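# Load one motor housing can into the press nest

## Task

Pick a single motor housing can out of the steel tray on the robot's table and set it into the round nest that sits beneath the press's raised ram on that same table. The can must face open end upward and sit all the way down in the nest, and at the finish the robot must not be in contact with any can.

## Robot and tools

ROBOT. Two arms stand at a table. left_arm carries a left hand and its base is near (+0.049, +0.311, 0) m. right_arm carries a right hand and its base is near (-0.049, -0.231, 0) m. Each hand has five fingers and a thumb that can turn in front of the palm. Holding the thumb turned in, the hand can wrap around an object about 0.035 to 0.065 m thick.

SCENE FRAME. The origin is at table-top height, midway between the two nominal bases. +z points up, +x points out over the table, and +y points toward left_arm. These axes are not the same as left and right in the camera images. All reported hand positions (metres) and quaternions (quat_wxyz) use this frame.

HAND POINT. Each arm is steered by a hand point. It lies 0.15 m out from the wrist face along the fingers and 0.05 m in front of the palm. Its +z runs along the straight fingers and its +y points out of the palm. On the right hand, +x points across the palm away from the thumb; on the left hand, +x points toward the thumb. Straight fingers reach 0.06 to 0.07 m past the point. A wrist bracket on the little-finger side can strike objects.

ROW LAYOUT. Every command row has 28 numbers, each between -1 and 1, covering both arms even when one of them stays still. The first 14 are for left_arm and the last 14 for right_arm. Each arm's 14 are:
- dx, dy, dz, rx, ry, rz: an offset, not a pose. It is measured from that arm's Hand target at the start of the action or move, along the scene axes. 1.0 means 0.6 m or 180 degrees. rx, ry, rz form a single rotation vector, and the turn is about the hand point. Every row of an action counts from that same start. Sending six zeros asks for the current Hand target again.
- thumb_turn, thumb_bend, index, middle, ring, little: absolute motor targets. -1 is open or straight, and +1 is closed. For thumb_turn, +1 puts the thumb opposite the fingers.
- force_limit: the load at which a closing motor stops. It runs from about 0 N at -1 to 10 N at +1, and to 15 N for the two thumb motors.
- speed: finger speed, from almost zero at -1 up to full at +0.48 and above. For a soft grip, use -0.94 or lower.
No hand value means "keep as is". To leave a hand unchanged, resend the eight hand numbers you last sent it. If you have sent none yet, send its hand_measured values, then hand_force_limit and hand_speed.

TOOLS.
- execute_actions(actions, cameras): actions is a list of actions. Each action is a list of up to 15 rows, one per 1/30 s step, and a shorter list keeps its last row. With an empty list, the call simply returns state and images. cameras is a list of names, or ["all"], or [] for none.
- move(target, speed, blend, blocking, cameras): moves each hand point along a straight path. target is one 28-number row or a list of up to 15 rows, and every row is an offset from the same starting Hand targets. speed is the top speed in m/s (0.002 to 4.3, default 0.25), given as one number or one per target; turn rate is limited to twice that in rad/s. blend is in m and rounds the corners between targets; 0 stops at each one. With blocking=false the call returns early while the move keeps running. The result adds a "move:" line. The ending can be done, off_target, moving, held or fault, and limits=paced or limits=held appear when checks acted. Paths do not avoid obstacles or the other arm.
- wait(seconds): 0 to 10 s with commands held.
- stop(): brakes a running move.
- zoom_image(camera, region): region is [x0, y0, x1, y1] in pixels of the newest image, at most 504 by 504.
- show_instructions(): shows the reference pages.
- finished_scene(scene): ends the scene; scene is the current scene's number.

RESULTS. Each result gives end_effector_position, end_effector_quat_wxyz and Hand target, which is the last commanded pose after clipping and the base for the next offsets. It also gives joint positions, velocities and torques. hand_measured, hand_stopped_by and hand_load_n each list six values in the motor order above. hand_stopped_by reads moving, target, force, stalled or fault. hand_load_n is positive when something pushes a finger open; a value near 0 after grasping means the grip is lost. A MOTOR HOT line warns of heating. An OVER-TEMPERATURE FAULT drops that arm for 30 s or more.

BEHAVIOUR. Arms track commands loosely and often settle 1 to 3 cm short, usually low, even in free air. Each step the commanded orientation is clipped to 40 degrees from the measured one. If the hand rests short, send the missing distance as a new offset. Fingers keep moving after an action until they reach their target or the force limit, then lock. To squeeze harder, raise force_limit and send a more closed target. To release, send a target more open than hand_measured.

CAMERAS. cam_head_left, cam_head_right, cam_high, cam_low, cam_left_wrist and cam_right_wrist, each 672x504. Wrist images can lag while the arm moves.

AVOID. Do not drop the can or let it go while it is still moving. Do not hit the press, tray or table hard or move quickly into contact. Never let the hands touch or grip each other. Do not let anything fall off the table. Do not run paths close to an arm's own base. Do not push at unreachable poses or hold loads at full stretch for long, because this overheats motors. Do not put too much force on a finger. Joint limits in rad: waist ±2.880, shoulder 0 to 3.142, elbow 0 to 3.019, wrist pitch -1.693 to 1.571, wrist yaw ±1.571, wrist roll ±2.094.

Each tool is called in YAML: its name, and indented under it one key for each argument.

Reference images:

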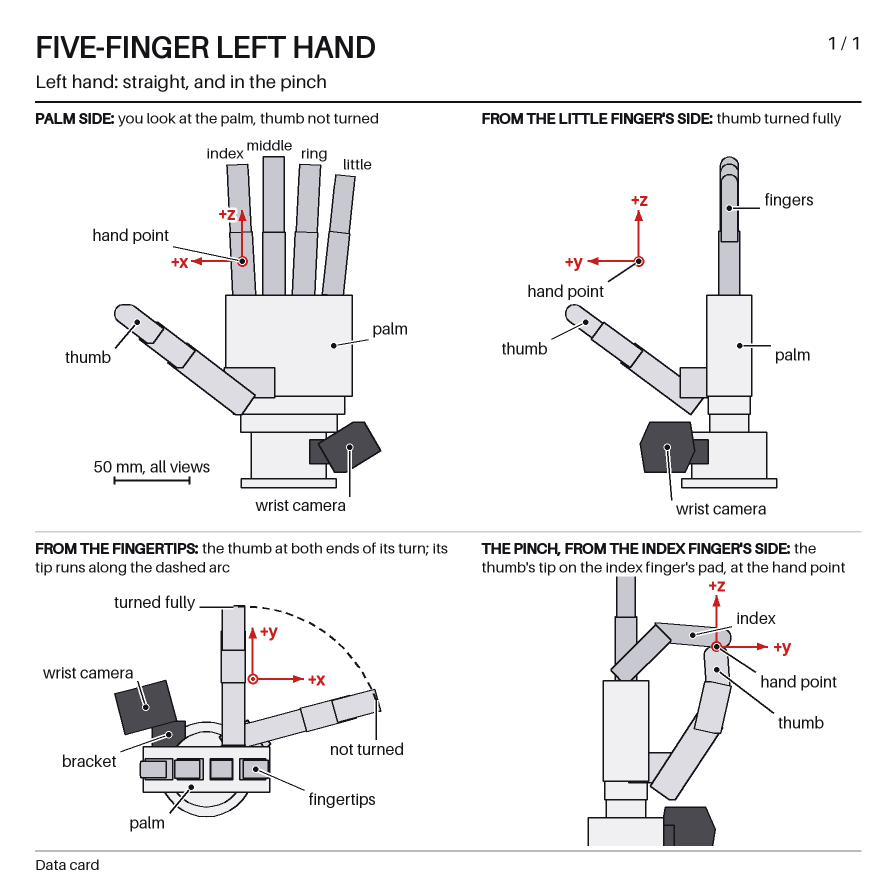

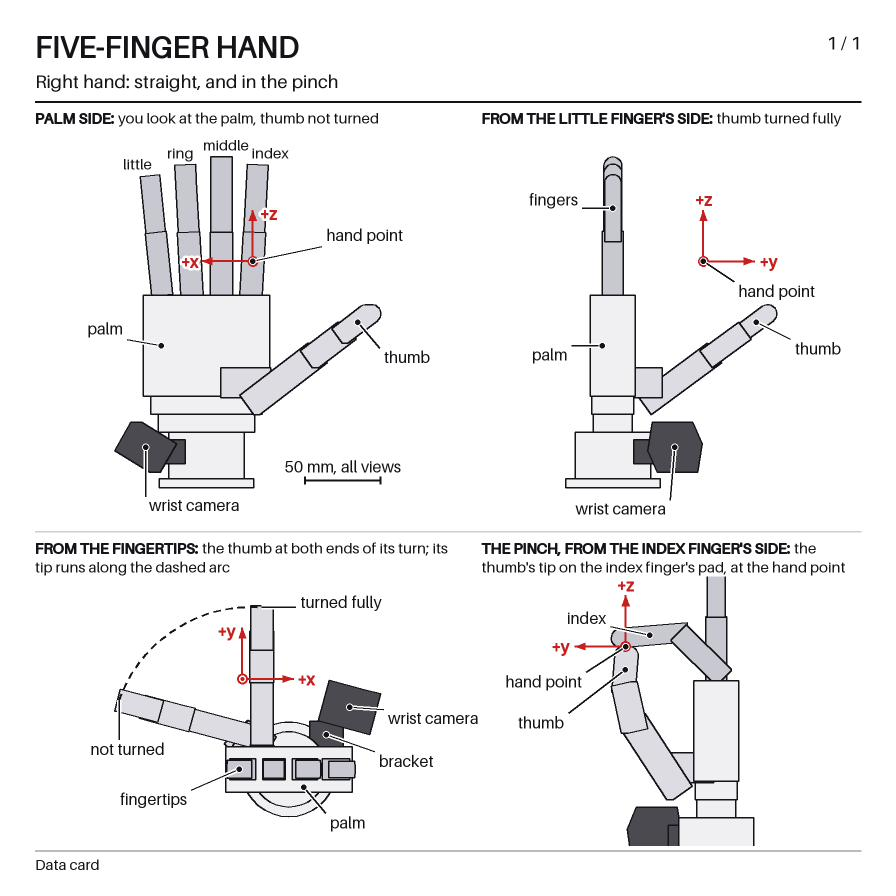

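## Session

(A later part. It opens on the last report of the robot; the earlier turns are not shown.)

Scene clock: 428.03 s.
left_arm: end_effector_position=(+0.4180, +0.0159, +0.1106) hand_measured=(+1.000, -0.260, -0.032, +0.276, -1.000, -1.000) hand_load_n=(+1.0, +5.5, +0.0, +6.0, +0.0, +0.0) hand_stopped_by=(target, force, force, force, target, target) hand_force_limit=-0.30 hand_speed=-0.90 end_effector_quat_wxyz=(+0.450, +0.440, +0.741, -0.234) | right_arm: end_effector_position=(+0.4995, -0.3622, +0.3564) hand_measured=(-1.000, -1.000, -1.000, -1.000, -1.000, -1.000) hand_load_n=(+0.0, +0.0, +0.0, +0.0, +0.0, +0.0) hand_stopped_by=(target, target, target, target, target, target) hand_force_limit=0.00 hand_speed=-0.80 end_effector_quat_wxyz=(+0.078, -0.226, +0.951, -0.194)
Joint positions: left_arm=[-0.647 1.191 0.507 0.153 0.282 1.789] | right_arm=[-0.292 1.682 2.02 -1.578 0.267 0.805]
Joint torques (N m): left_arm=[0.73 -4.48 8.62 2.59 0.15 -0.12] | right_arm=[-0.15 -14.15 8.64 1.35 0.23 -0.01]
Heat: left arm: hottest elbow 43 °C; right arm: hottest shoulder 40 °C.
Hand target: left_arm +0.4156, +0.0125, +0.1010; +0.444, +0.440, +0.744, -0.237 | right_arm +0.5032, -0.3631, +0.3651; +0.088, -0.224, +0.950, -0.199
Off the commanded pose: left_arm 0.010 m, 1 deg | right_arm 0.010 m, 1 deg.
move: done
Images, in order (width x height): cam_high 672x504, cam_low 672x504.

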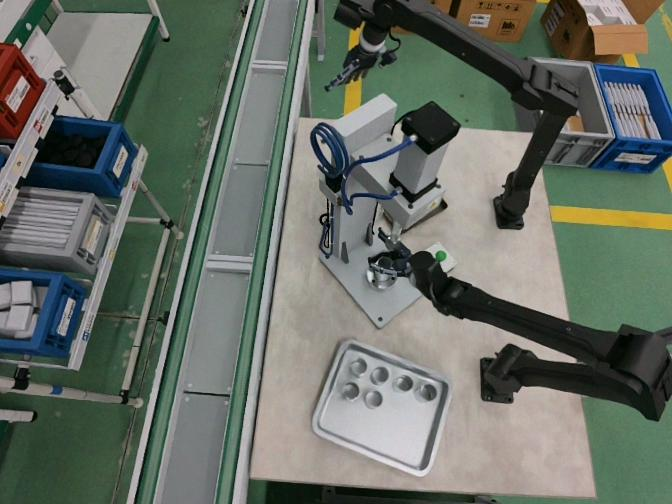

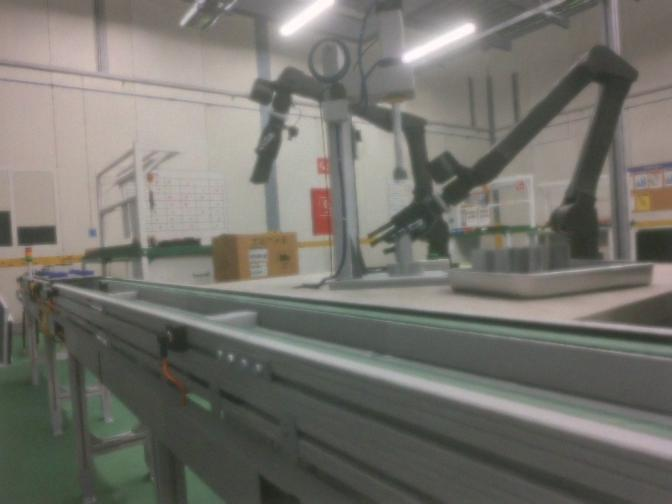

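move:
  target: [-0.005,0.004,-0.016,0,0,0,1,0.3,0.4,0.4,-1,-1,-0.3,-0.9,0,0,0,0,0,0,-1,-1,-1,-1,-1,-1,0,-0.8]
  speed: 0.05
  cameras: ["cam_high","cam_low"]

zoom_image:
  camera: "cam_high"
  region: [360, 250, 405, 295]

zoom_image:
  camera: "cam_low"
  region: [380, 210, 440, 285]

Scene clock: 438.70 s.
left_arm: end_effector_position=(+0.4183, +0.0156, +0.1103) hand_measured=(+1.000, -0.260, -0.032, +0.276, -1.000, -1.000) hand_load_n=(+0.5, +6.0, +0.0, +5.5, +0.0, +0.0) hand_stopped_by=(target, force, force, force, target, target) hand_force_limit=-0.30 hand_speed=-0.90 end_effector_quat_wxyz=(+0.460, +0.439, +0.735, -0.235) | right_arm: end_effector_position=(+0.4995, -0.3622, +0.3564) hand_measured=(-1.000, -1.000, -1.000, -1.000, -1.000, -1.000) hand_load_n=(+0.0, +0.0, +0.0, +0.0, +0.0, +0.0) hand_stopped_by=(target, target, target, target, target, target) hand_force_limit=0.00 hand_speed=-0.80 end_effector_quat_wxyz=(+0.078, -0.226, +0.951, -0.194)
Joint positions: left_arm=[-0.647 1.195 0.492 0.197 0.282 1.789] | right_arm=[-0.292 1.682 2.02 -1.578 0.267 0.805]
Joint torques (N m): left_arm=[0.67 -3.6 7.88 2.24 0.11 -0.14] | right_arm=[0.09 -14.27 8.7 1.22 0.21 -0.01]
Heat: left arm: hottest elbow 42 °C; right arm: hottest shoulder 40 °C.
Hand target: left_arm +0.4126, +0.0149, +0.0915; +0.444, +0.440, +0.744, -0.237 | right_arm +0.5032, -0.3631, +0.3651; +0.088, -0.224, +0.950, -0.199
Off the commanded pose: left_arm 0.020 m, 2 deg | right_arm 0.010 m, 1 deg.
move: off_target (left_arm)
Images, in order (width x height): cam_high 672x504, cam_low 672x504.

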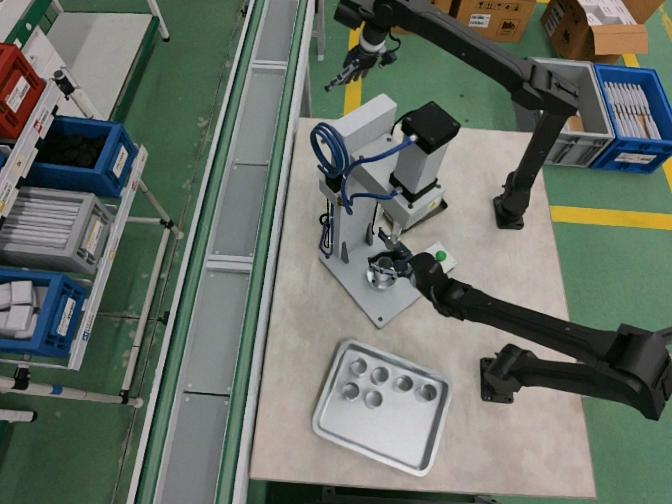

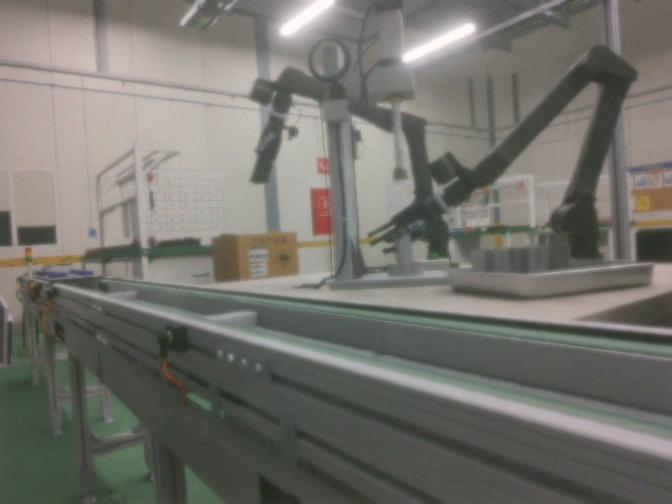

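Scaled by 11.200 from the camera's 672x504 image, which has a finer 960x720 frame.

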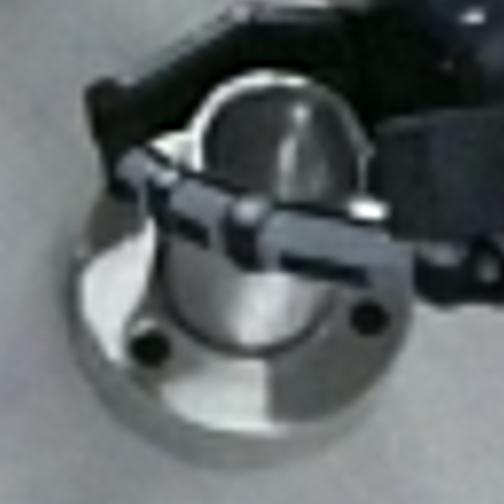

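Scaled by 6.720 from the camera's 672x504 image, which has a finer 960x720 frame.

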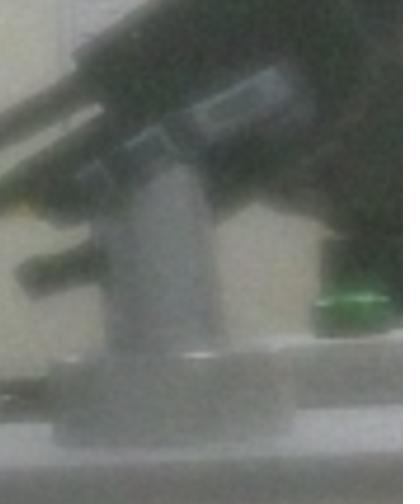

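move:
  target: [0.0045,0.011,0.024,0,0,0,1,0.3,0.4,0.4,-1,-1,-0.3,-0.9,0,0,0,0,0,0,-1,-1,-1,-1,-1,-1,0,-0.8]
  speed: 0.05

Scene clock: 447.87 s.
left_arm: end_effector_position=(+0.4153, +0.0194, +0.1078) hand_measured=(+1.000, -0.260, -0.032, +0.276, -1.000, -1.000) hand_load_n=(+0.0, +5.5, +0.0, +5.5, +0.0, +0.0) hand_stopped_by=(target, force, force, force, target, target) hand_force_limit=-0.30 hand_speed=-0.90 end_effector_quat_wxyz=(+0.450, +0.440, +0.740, -0.237) | right_arm: end_effector_position=(+0.4995, -0.3622, +0.3564) hand_measured=(-1.000, -1.000, -1.000, -1.000, -1.000, -1.000) hand_load_n=(-0.5, +0.0, +0.0, +0.0, +0.0, +0.0) hand_stopped_by=(target, target, target, target, target, target) hand_force_limit=0.00 hand_speed=-0.80 end_effector_quat_wxyz=(+0.078, -0.226, +0.951, -0.194)
Joint positions: left_arm=[-0.64 1.184 0.492 0.164 0.294 1.789] | right_arm=[-0.292 1.682 2.02 -1.578 0.267 0.805]
Joint torques (N m): left_arm=[1.9 -6.59 9.4 1.14 0.41 -0.02] | right_arm=[0.09 -14.1 8.69 1.33 0.19 0]
Heat: left arm: hottest elbow 41 °C; right arm: hottest shoulder 40 °C.
Hand target: left_arm +0.4154, +0.0215, +0.1059; +0.444, +0.440, +0.744, -0.237 | right_arm +0.5032, -0.3631, +0.3651; +0.088, -0.224, +0.950, -0.199
Off the commanded pose: left_arm 0.003 m, 1 deg | right_arm 0.010 m, 1 deg.
move: done

move:
  target: [-0.003,0.004,-0.017,0,0,0,1,0.3,0.4,0.4,-1,-1,-0.3,-0.9,0,0,0,0,0,0,-1,-1,-1,-1,-1,-1,0,-0.8]
  speed: 0.05
  cameras: ["cam_high","cam_low"]

zoom_image:
  camera: "cam_high"
  region: [360, 250, 405, 295]

zoom_image:
  camera: "cam_low"
  region: [380, 210, 440, 285]

Scene clock: 457.93 s.
left_arm: end_effector_position=(+0.4150, +0.0200, +0.1073) hand_measured=(+1.000, -0.260, -0.032, +0.276, -1.000, -1.000) hand_load_n=(+0.5, +5.5, +0.0, +5.5, +0.0, +0.0) hand_stopped_by=(target, force, force, force, target, target) hand_force_limit=-0.30 hand_speed=-0.90 end_effector_quat_wxyz=(+0.451, +0.439, +0.739, -0.238) | right_arm: end_effector_position=(+0.4995, -0.3622, +0.3564) hand_measured=(-1.000, -1.000, -1.000, -1.000, -1.000, -1.000) hand_load_n=(+0.0, +0.0, +0.0, -0.5, +0.0, +0.0) hand_stopped_by=(target, target, target, target, target, target) hand_force_limit=0.00 hand_speed=-0.80 end_effector_quat_wxyz=(+0.078, -0.226, +0.951, -0.194)
Joint positions: left_arm=[-0.638 1.184 0.487 0.172 0.296 1.789] | right_arm=[-0.292 1.682 2.02 -1.578 0.267 0.805]
Joint torques (N m): left_arm=[2.02 -4.78 7.83 2.3 0.4 0] | right_arm=[0.38 -14.33 8.64 1.32 0.21 -0.03]
Heat: left arm: hottest elbow 41 °C; right arm: hottest shoulder 40 °C.
Hand target: left_arm +0.4135, +0.0240, +0.0956; +0.444, +0.440, +0.744, -0.237 | right_arm +0.5032, -0.3631, +0.3651; +0.088, -0.224, +0.950, -0.199
Off the commanded pose: left_arm 0.012 m, 1 deg | right_arm 0.010 m, 1 deg.
move: off_target (left_arm)
Images, in order (width x height): cam_high 672x504, cam_low 672x504.

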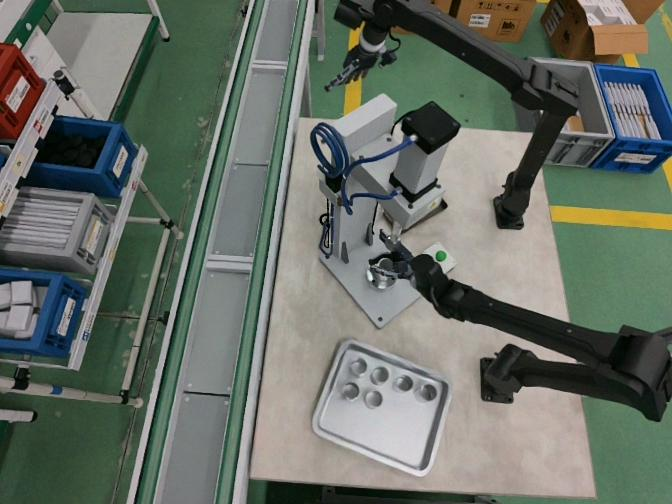

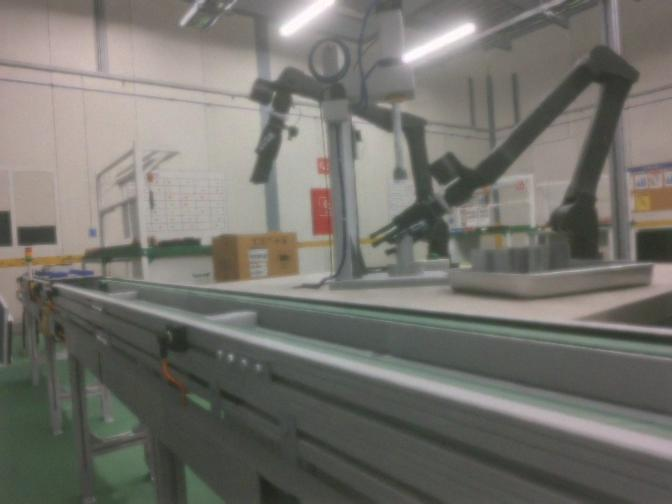

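Scaled by 11.200 from the camera's 672x504 image, which has a finer 960x720 frame.

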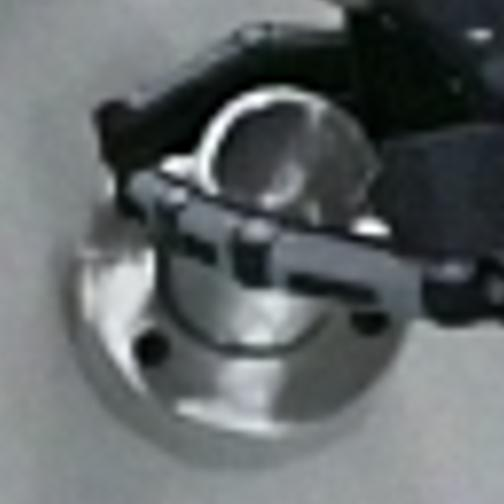

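Scaled by 6.720 from the camera's 672x504 image, which has a finer 960x720 frame.

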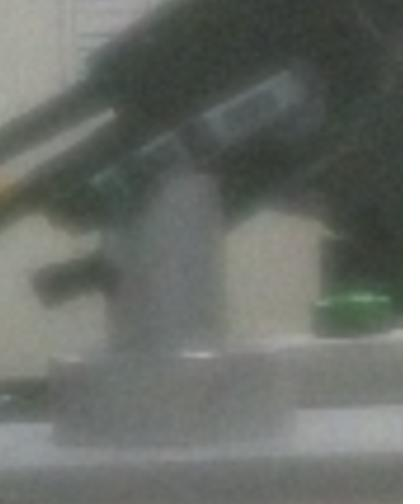

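move:
  target: [0.003,0.006,0.008,-0.0146,0.0083,0,1,0.3,0.4,0.4,-1,-1,-0.3,-0.9,0,0,0,0,0,0,-1,-1,-1,-1,-1,-1,0,-0.8]
  speed: 0.05

move:
  target: [0,0,-0.015,0,0,0,1,0.3,0.4,0.4,-1,-1,-0.3,-0.9,0,0,0,0,0,0,-1,-1,-1,-1,-1,-1,0,-0.8]
  speed: 0.05
  cameras: ["cam_high","cam_low"]

zoom_image:
  camera: "cam_high"
  region: [360, 250, 405, 295]

zoom_image:
  camera: "cam_low"
  region: [380, 210, 440, 285]

Scene clock: 485.87 s.
left_arm: end_effector_position=(+0.4155, +0.0241, +0.1044) hand_measured=(+1.000, -0.260, -0.032, +0.276, -1.000, -1.000) hand_load_n=(+0.5, +5.5, +1.0, +5.5, +0.0, +0.0) hand_stopped_by=(target, force, force, force, target, target) hand_force_limit=-0.30 hand_speed=-0.90 end_effector_quat_wxyz=(+0.445, +0.436, +0.739, -0.256) | right_arm: end_effector_position=(+0.4995, -0.3622, +0.3564) hand_measured=(-1.000, -1.000, -1.000, -1.000, -1.000, -1.000) hand_load_n=(+0.0, +0.0, +0.0, +0.0, +0.5, +0.0) hand_stopped_by=(target, target, target, target, target, target) hand_force_limit=0.00 hand_speed=-0.80 end_effector_quat_wxyz=(+0.078, -0.226, +0.951, -0.194)
Joint positions: left_arm=[-0.605 1.184 0.482 0.173 0.354 1.782] | right_arm=[-0.292 1.682 2.02 -1.578 0.267 0.805]
Joint torques (N m): left_arm=[2.08 -6.01 8.16 2.45 0.38 -0.22] | right_arm=[0.67 -14.21 8.69 1.32 0.21 -0.06]
Heat: left arm: hottest elbow 39 °C; right arm: hottest shoulder 40 °C.
Hand target: left_arm +0.4154, +0.0277, +0.1004; +0.444, +0.426, +0.744, -0.260 | right_arm +0.5032, -0.3631, +0.3651; +0.088, -0.224, +0.950, -0.199
Off the commanded pose: left_arm 0.005 m, 1 deg | right_arm 0.010 m, 1 deg.
move: done

Scene clock: 486.67 s.
left_arm: end_effector_position=(+0.4160, +0.0235, +0.1032) hand_measured=(+1.000, -0.260, -0.032, +0.276, -1.000, -1.000) hand_load_n=(+0.5, +5.5, +0.0, +5.5, +0.0, +0.0) hand_stopped_by=(target, force, force, force, target, target) hand_force_limit=-0.30 hand_speed=-0.90 end_effector_quat_wxyz=(+0.452, +0.435, +0.735, -0.257) | right_arm: end_effector_position=(+0.4995, -0.3622, +0.3564) hand_measured=(-1.000, -1.000, -1.000, -1.000, -1.000, -1.000) hand_load_n=(+0.0, +0.0, +0.0, +0.0, +0.0, +0.0) hand_stopped_by=(target, target, target, target, target, target) hand_force_limit=0.00 hand_speed=-0.80 end_effector_quat_wxyz=(+0.078, -0.226, +0.951, -0.194)
Joint positions: left_arm=[-0.605 1.192 0.47 0.211 0.355 1.78] | right_arm=[-0.292 1.682 2.02 -1.578 0.267 0.805]
Joint torques (N m): left_arm=[2.08 -4.66 7.9 2.44 0.34 -0.2] | right_arm=[0.03 -14.27 8.64 1.24 0.21 -0.01]
Heat: left arm: hottest elbow 39 °C; right arm: hottest shoulder 40 °C.
Hand target: left_arm +0.4154, +0.0276, +0.0915; +0.444, +0.426, +0.744, -0.260 | right_arm +0.5032, -0.3631, +0.3651; +0.088, -0.224, +0.950, -0.199
Off the commanded pose: left_arm 0.013 m, 2 deg | right_arm 0.010 m, 1 deg.
move: off_target (left_arm)
Images, in order (width x height): cam_high 672x504, cam_low 672x504.

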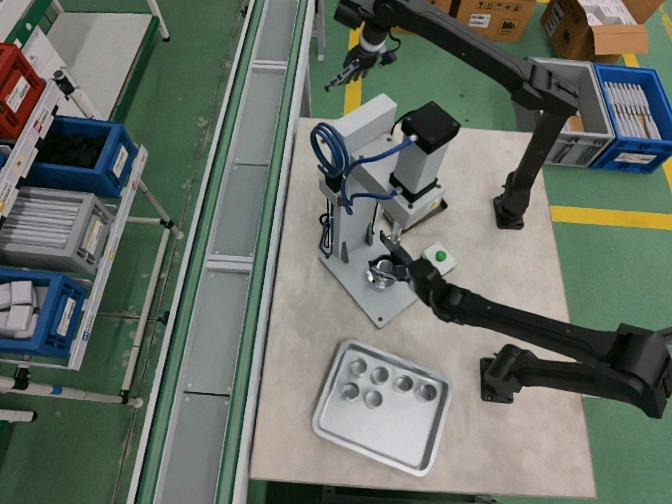

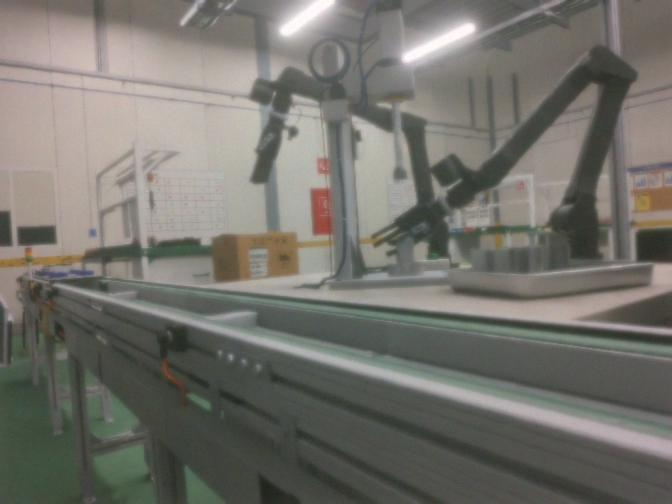

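Scaled by 11.200 from the camera's 672x504 image, which has a finer 960x720 frame.

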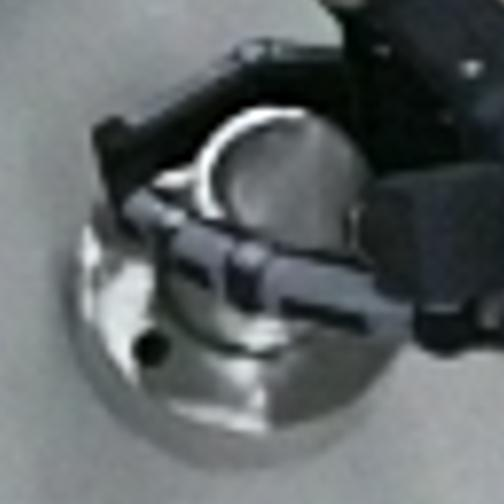

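Scaled by 6.720 from the camera's 672x504 image, which has a finer 960x720 frame.

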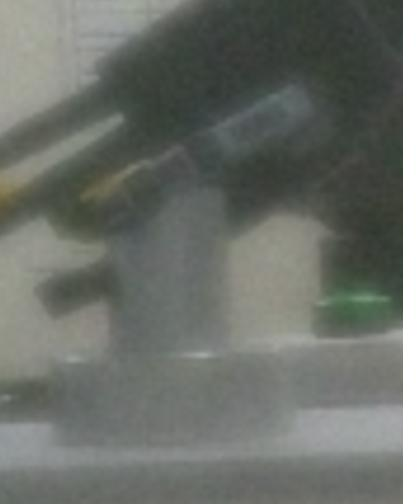

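move:
  target: [0.005,0.001,0.004,0.005,0.015,0,1,0.3,0.4,0.4,-1,-1,-0.3,-0.9,0,0,0,0,0,0,-1,-1,-1,-1,-1,-1,0,-0.8]
  speed: 0.05
  cameras: ["cam_high","cam_low"]

zoom_image:
  camera: "cam_high"
  region: [360, 250, 405, 295]

zoom_image:
  camera: "cam_low"
  region: [380, 210, 440, 285]

Scene clock: 504.93 s.
left_arm: end_effector_position=(+0.4157, +0.0247, +0.1005) hand_measured=(+1.000, -0.260, -0.032, +0.276, -1.000, -1.000) hand_load_n=(+0.5, +5.5, +2.0, +5.5, +0.0, +0.0) hand_stopped_by=(target, force, force, force, target, target) hand_force_limit=-0.30 hand_speed=-0.90 end_effector_quat_wxyz=(+0.437, +0.435, +0.742, -0.262) | right_arm: end_effector_position=(+0.4995, -0.3622, +0.3564) hand_measured=(-1.000, -1.000, -1.000, -1.000, -1.000, -1.000) hand_load_n=(+0.0, +0.0, +0.0, +0.0, +0.0, +0.0) hand_stopped_by=(target, target, target, target, target, target) hand_force_limit=0.00 hand_speed=-0.80 end_effector_quat_wxyz=(+0.078, -0.226, +0.951, -0.194)
Joint positions: left_arm=[-0.594 1.192 0.487 0.163 0.375 1.778] | right_arm=[-0.292 1.682 2.02 -1.578 0.267 0.805]
Joint torques (N m): left_arm=[2.26 -5.01 10.15 0.84 0.33 -0.24] | right_arm=[0.15 -14.04 8.59 1.36 0.21 -0.03]
Heat: left arm: hottest elbow 39 °C; right arm: hottest shoulder 40 °C.
Hand target: left_arm +0.4183, +0.0281, +0.0939; +0.423, +0.424, +0.756, -0.264 | right_arm +0.5032, -0.3631, +0.3651; +0.088, -0.224, +0.950, -0.199
Off the commanded pose: left_arm 0.008 m, 3 deg | right_arm 0.010 m, 1 deg.
move: off_target (left_arm)
Images, in order (width x height): cam_high 672x504, cam_low 672x504.

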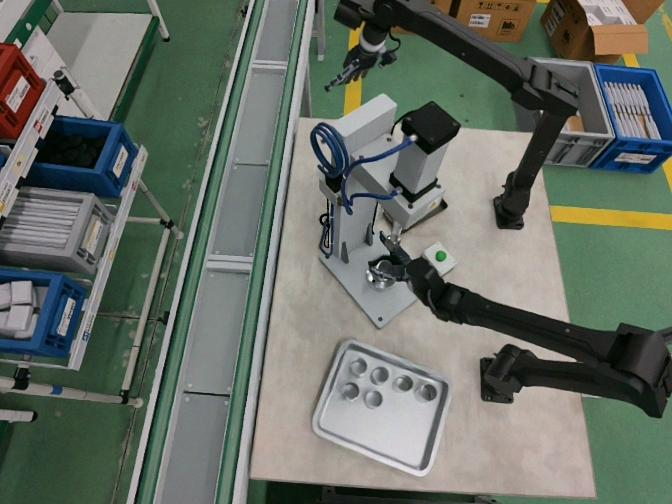

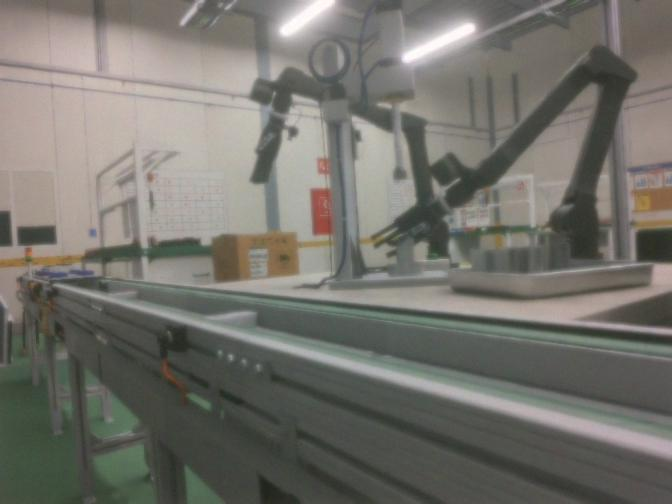

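Scaled by 11.200 from the camera's 672x504 image, which has a finer 960x720 frame.

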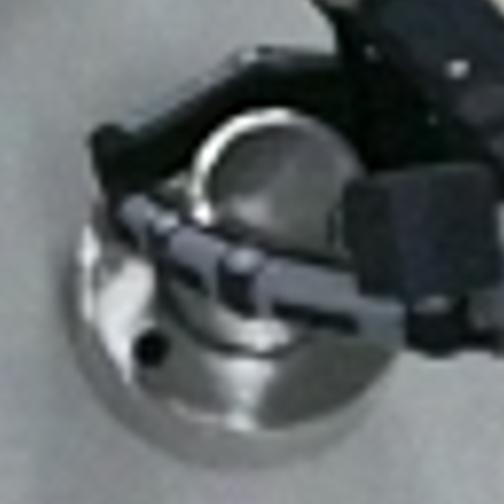

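Scaled by 6.720 from the camera's 672x504 image, which has a finer 960x720 frame.

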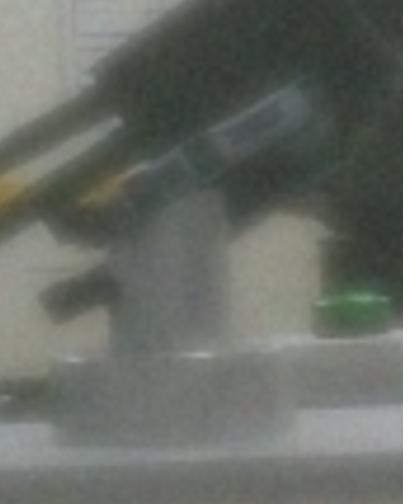

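move:
  target: [-0.002,-0.002,0.006,0,0,0,1,0.3,0.4,0.4,-1,-1,-0.3,-0.9,0,0,0,0,0,0,-1,-1,-1,-1,-1,-1,0,-0.8]
  speed: 0.05

execute_actions:
  actions:
    - [[0,0,0,0,0,0,1,-0.6,-0.3,-0.25,-1,-1,0.0,-0.75,0,0,0,0,0,0,-1,-1,-1,-1,-1,-1,0,-0.8]]
  cameras: ["cam_left_wrist","cam_high","cam_low"]

zoom_image:
  camera: "cam_high"
  region: [360, 250, 405, 295]

zoom_image:
  camera: "cam_low"
  region: [380, 210, 440, 285]

Scene clock: 517.00 s.
left_arm: end_effector_position=(+0.4157, +0.0247, +0.1002) hand_measured=(+1.000, -0.260, -0.032, +0.276, -1.000, -1.000) hand_load_n=(+0.5, +5.5, +2.5, +6.0, +0.0, +0.0) hand_stopped_by=(target, force, force, force, target, target) hand_force_limit=-0.30 hand_speed=-0.90 end_effector_quat_wxyz=(+0.434, +0.435, +0.744, -0.262) | right_arm: end_effector_position=(+0.4995, -0.3622, +0.3564) hand_measured=(-1.000, -1.000, -1.000, -1.000, -1.000, -1.000) hand_load_n=(+0.0, +0.0, +0.0, +0.0, +0.0, +0.0) hand_stopped_by=(target, target, target, target, target, target) hand_force_limit=0.00 hand_speed=-0.80 end_effector_quat_wxyz=(+0.078, -0.226, +0.951, -0.194)
Joint positions: left_arm=[-0.594 1.192 0.491 0.151 0.375 1.778] | right_arm=[-0.292 1.682 2.02 -1.578 0.267 0.805]
Joint torques (N m): left_arm=[1.9 -5.89 10.11 0.8 0.14 -0.28] | right_arm=[0.44 -14.33 8.61 1.32 0.2 -0.02]
Heat: left arm: hottest elbow 40 °C; right arm: hottest shoulder 40 °C.
Hand target: left_arm +0.4171, +0.0270, +0.0974; +0.423, +0.424, +0.756, -0.264 | right_arm +0.5032, -0.3631, +0.3651; +0.088, -0.224, +0.950, -0.199
Off the commanded pose: left_arm 0.004 m, 2 deg | right_arm 0.010 m, 1 deg.
move: done

Scene clock: 518.23 s.
left_arm: end_effector_position=(+0.4140, +0.0267, +0.0972) hand_measured=(+1.000, -0.600, -0.300, -0.250, -1.000, -1.000) hand_load_n=(+0.0, +0.0, -1.0, +0.0, +0.0, +0.0) hand_stopped_by=(target, target, target, target, target, target) hand_force_limit=0.00 hand_speed=-0.75 end_effector_quat_wxyz=(+0.427, +0.432, +0.750, -0.262) | right_arm: end_effector_position=(+0.4995, -0.3622, +0.3564) hand_measured=(-1.000, -1.000, -1.000, -1.000, -1.000, -1.000) hand_load_n=(+0.0, +0.0, +0.0, +0.0, +0.0, +0.0) hand_stopped_by=(target, target, target, target, target, target) hand_force_limit=0.00 hand_speed=-0.80 end_effector_quat_wxyz=(+0.078, -0.226, +0.951, -0.194)
Joint positions: left_arm=[-0.593 1.191 0.492 0.135 0.375 1.772] | right_arm=[-0.292 1.682 2.02 -1.578 0.267 0.805]
Joint torques (N m): left_arm=[1.85 -5.77 10.17 1.33 0.17 -0.21] | right_arm=[0.26 -14.45 8.62 1.37 0.21 -0.03]
Heat: left arm: hottest elbow 40 °C; right arm: hottest shoulder 40 °C.
Hand target: left_arm +0.4172, +0.0270, +0.0974; +0.423, +0.424, +0.756, -0.264 | right_arm +0.5032, -0.3631, +0.3651; +0.088, -0.224, +0.950, -0.199
Off the commanded pose: left_arm 0.003 m, 1 deg | right_arm 0.010 m, 1 deg.
Step readings (end_effector_position of left_arm | right_arm):
0: (+0.4157, +0.0247, +0.1002) | (+0.4995, -0.3622, +0.3564)
1: (+0.4157, +0.0247, +0.1002) | (+0.4995, -0.3622, +0.3564)
2: (+0.4157, +0.0247, +0.1002) | (+0.4995, -0.3622, +0.3564)
4: (+0.4153, +0.0251, +0.0994) | (+0.4995, -0.3622, +0.3564)
8: (+0.4136, +0.0262, +0.0966) | (+0.4995, -0.3622, +0.3564)
15: (+0.4140, +0.0267, +0.0972) | (+0.4995, -0.3622, +0.3564)
camera_calibration:
cam_left_wrist: T_world_to_cam=[[-0.904083, -0.352716, -0.2413, 0.411337], [-0.222297, 0.870369, -0.439366, 0.110139], [0.364991, -0.343583, -0.865293, 0.0616853], [0, 0, 0, 1]] pos_world=[0.373852, 0.0704182, 0.201023]
Images, in order (width x height): cam_high 672x504, cam_low 672x504, cam_left_wrist 672x504.

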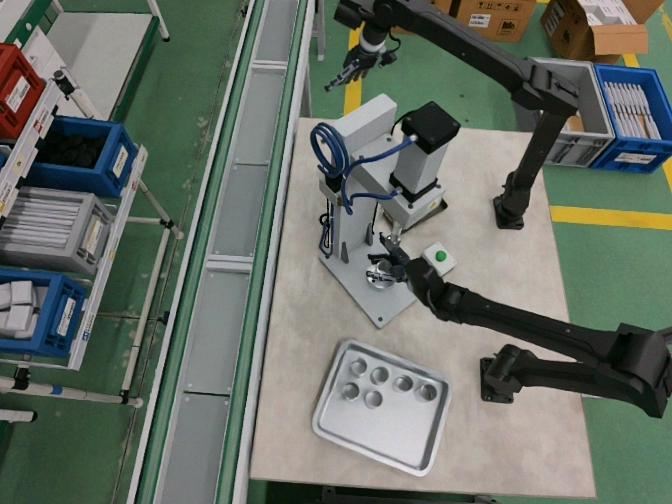

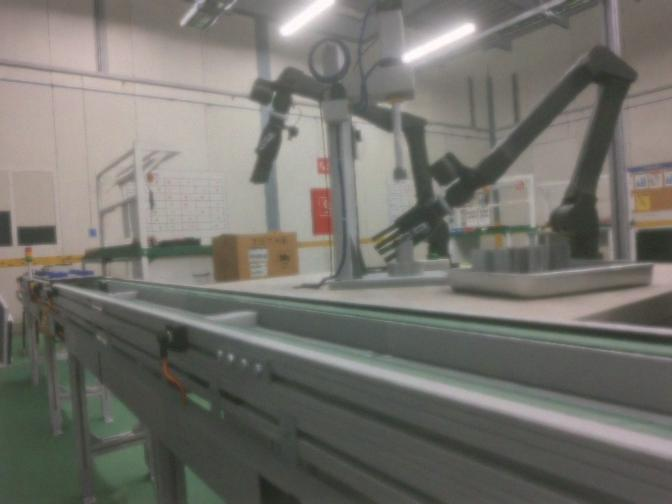

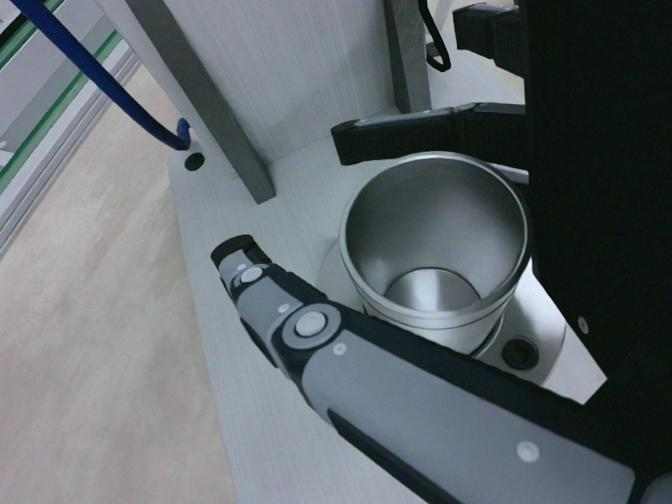

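Scaled by 11.200 from the camera's 672x504 image, which has a finer 960x720 frame.

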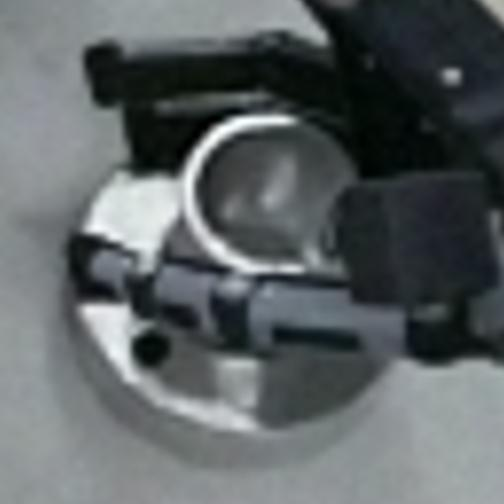

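Scaled by 6.720 from the camera's 672x504 image, which has a finer 960x720 frame.

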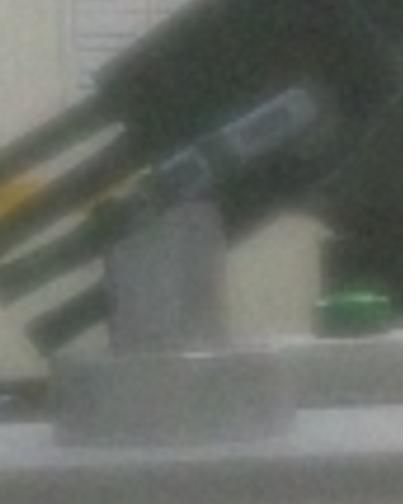

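move:
  target:
    - [0,0,0.02,0,0,0,1,-0.8,-0.3,-0.25,-1,-1,0.0,-0.5,0,0,0,0,0,0,-1,-1,-1,-1,-1,-1,0,-0.8]
    - [-0.004,0.006,0.022,0,0,0,1,-1,-1,-1,-1,-1,0.0,-0.5,0,0,0,0,0,0,-1,-1,-1,-1,-1,-1,0,-0.8]
    - [-0.084,0.146,0.05,0,0,0,1,-1,-1,-1,-1,-1,0.0,-0.5,0,0,0,0,0,0,-1,-1,-1,-1,-1,-1,0,-0.8]
    - [-0.09,0.22,0.16,0,0,0,1,-1,-1,-1,-1,-1,0.0,-0.5,0,0,0,0,0,0,-1,-1,-1,-1,-1,-1,0,-0.8]
  speed: 0.12
  cameras: ["cam_head_right","cam_high","cam_low","cam_left_wrist"]

zoom_image:
  camera: "cam_high"
  region: [360, 250, 405, 295]

zoom_image:
  camera: "cam_low"
  region: [380, 210, 440, 285]

zoom_image:
  camera: "cam_head_right"
  region: [315, 200, 385, 270]

Scene clock: 543.03 s.
left_arm: end_effector_position=(+0.3552, +0.1597, +0.1712) hand_measured=(+1.000, -1.000, -1.000, -1.000, -1.000, -1.000) hand_load_n=(+0.0, +0.0, +0.0, +0.0, +0.0, +0.0) hand_stopped_by=(target, target, target, target, target, target) hand_force_limit=0.00 hand_speed=-0.50 end_effector_quat_wxyz=(+0.408, +0.417, +0.766, -0.270) | right_arm: end_effector_position=(+0.4995, -0.3622, +0.3564) hand_measured=(-1.000, -1.000, -1.000, -1.000, -1.000, -1.000) hand_load_n=(+0.0, +0.0, +0.0, +0.0, +0.0, +0.0) hand_stopped_by=(target, target, target, target, target, target) hand_force_limit=0.00 hand_speed=-0.80 end_effector_quat_wxyz=(+0.078, -0.226, +0.951, -0.194)
Joint positions: left_arm=[-0.206 0.649 0.49 -0.579 0.683 2.006] | right_arm=[-0.292 1.682 2.02 -1.578 0.267 0.805]
Joint torques (N m): left_arm=[1.79 -0.67 14.5 1.16 0.65 0.11] | right_arm=[0.44 -14.1 8.59 1.31 0.21 -0.03]
Heat: left arm: hottest elbow 41 °C; right arm: hottest shoulder 40 °C.
Hand target: left_arm +0.3631, +0.1589, +0.1933; +0.423, +0.424, +0.756, -0.264 | right_arm +0.5032, -0.3631, +0.3651; +0.088, -0.224, +0.950, -0.199
Off the commanded pose: left_arm 0.024 m, 2 deg | right_arm 0.010 m, 1 deg.
move: off_target (left_arm); target 2's new numbers were sent with left_arm's hand 0.012 m and 1 deg from that target
camera_calibration:
cam_left_wrist: T_world_to_cam=[[-0.909209, -0.371118, -0.188706, 0.418774], [-0.265321, 0.865771, -0.424317, 0.0272395], [0.320848, -0.335725, -0.885633, 0.210739], [0, 0, 0, 1]] pos_world=[0.320366, 0.202582, 0.277221]
Images, in order (width x height): cam_head_right 672x504, cam_high 672x504, cam_low 672x504, cam_left_wrist 672x504.

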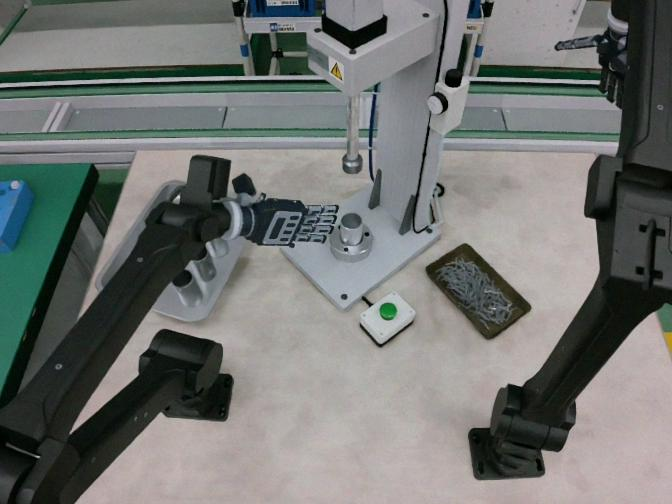

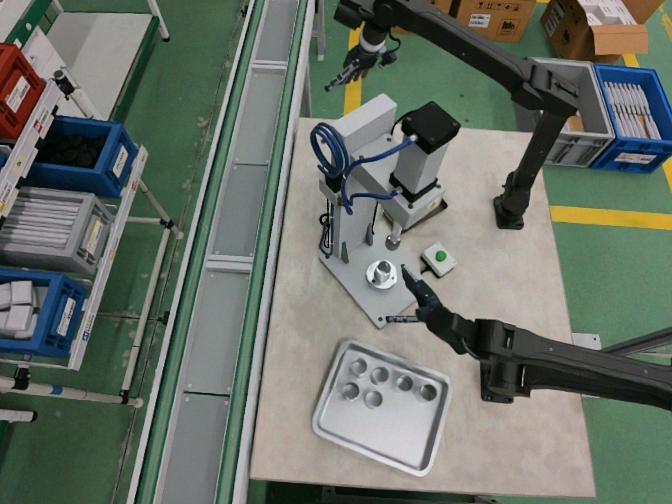

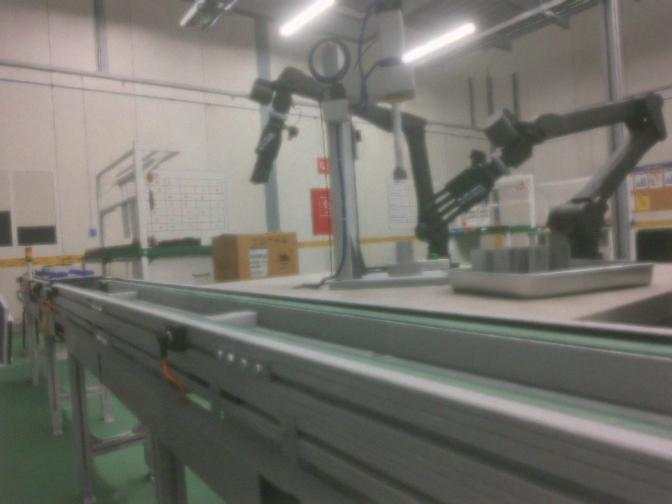

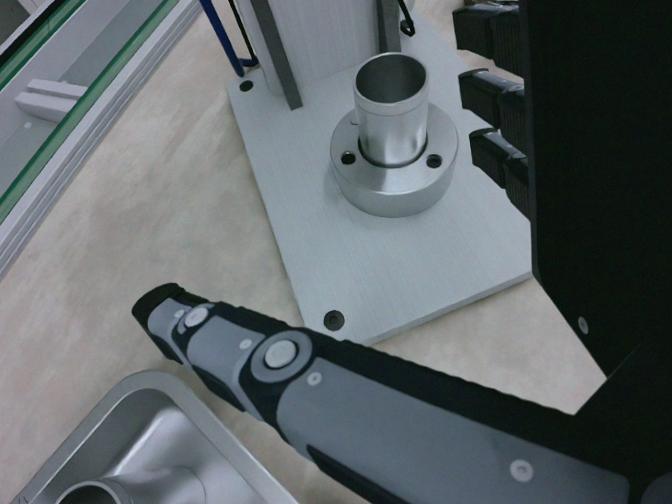

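Scaled by 11.200 from the camera's 672x504 image, which has a finer 960x720 frame.

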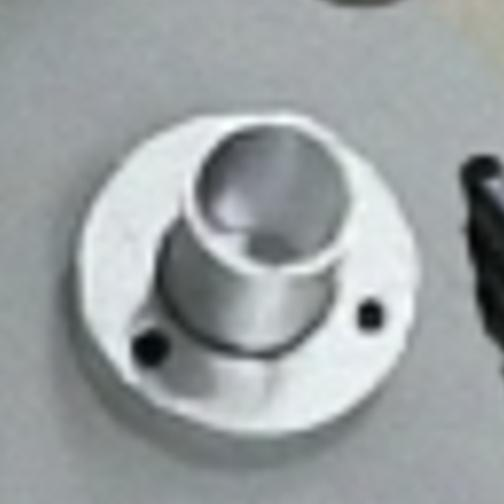

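Scaled by 6.720 from the camera's 672x504 image, which has a finer 960x720 frame.

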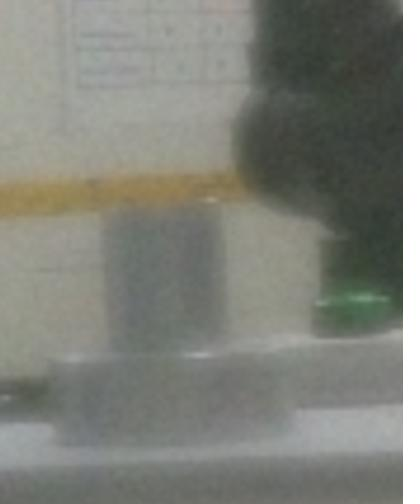

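Scaled by 7.200 from the camera's 672x504 image, which has a finer 960x720 frame.

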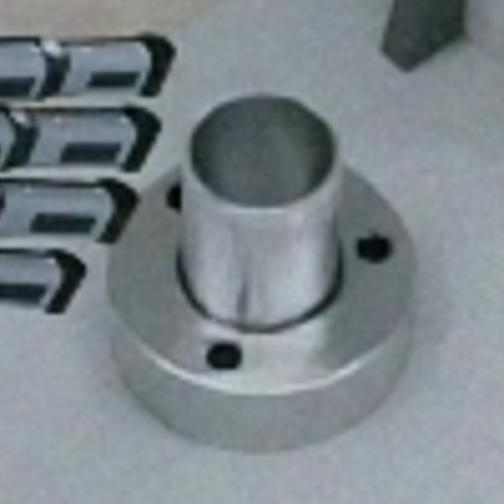

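finished_scene:
  scene: 2

The scene is finished: the task was done.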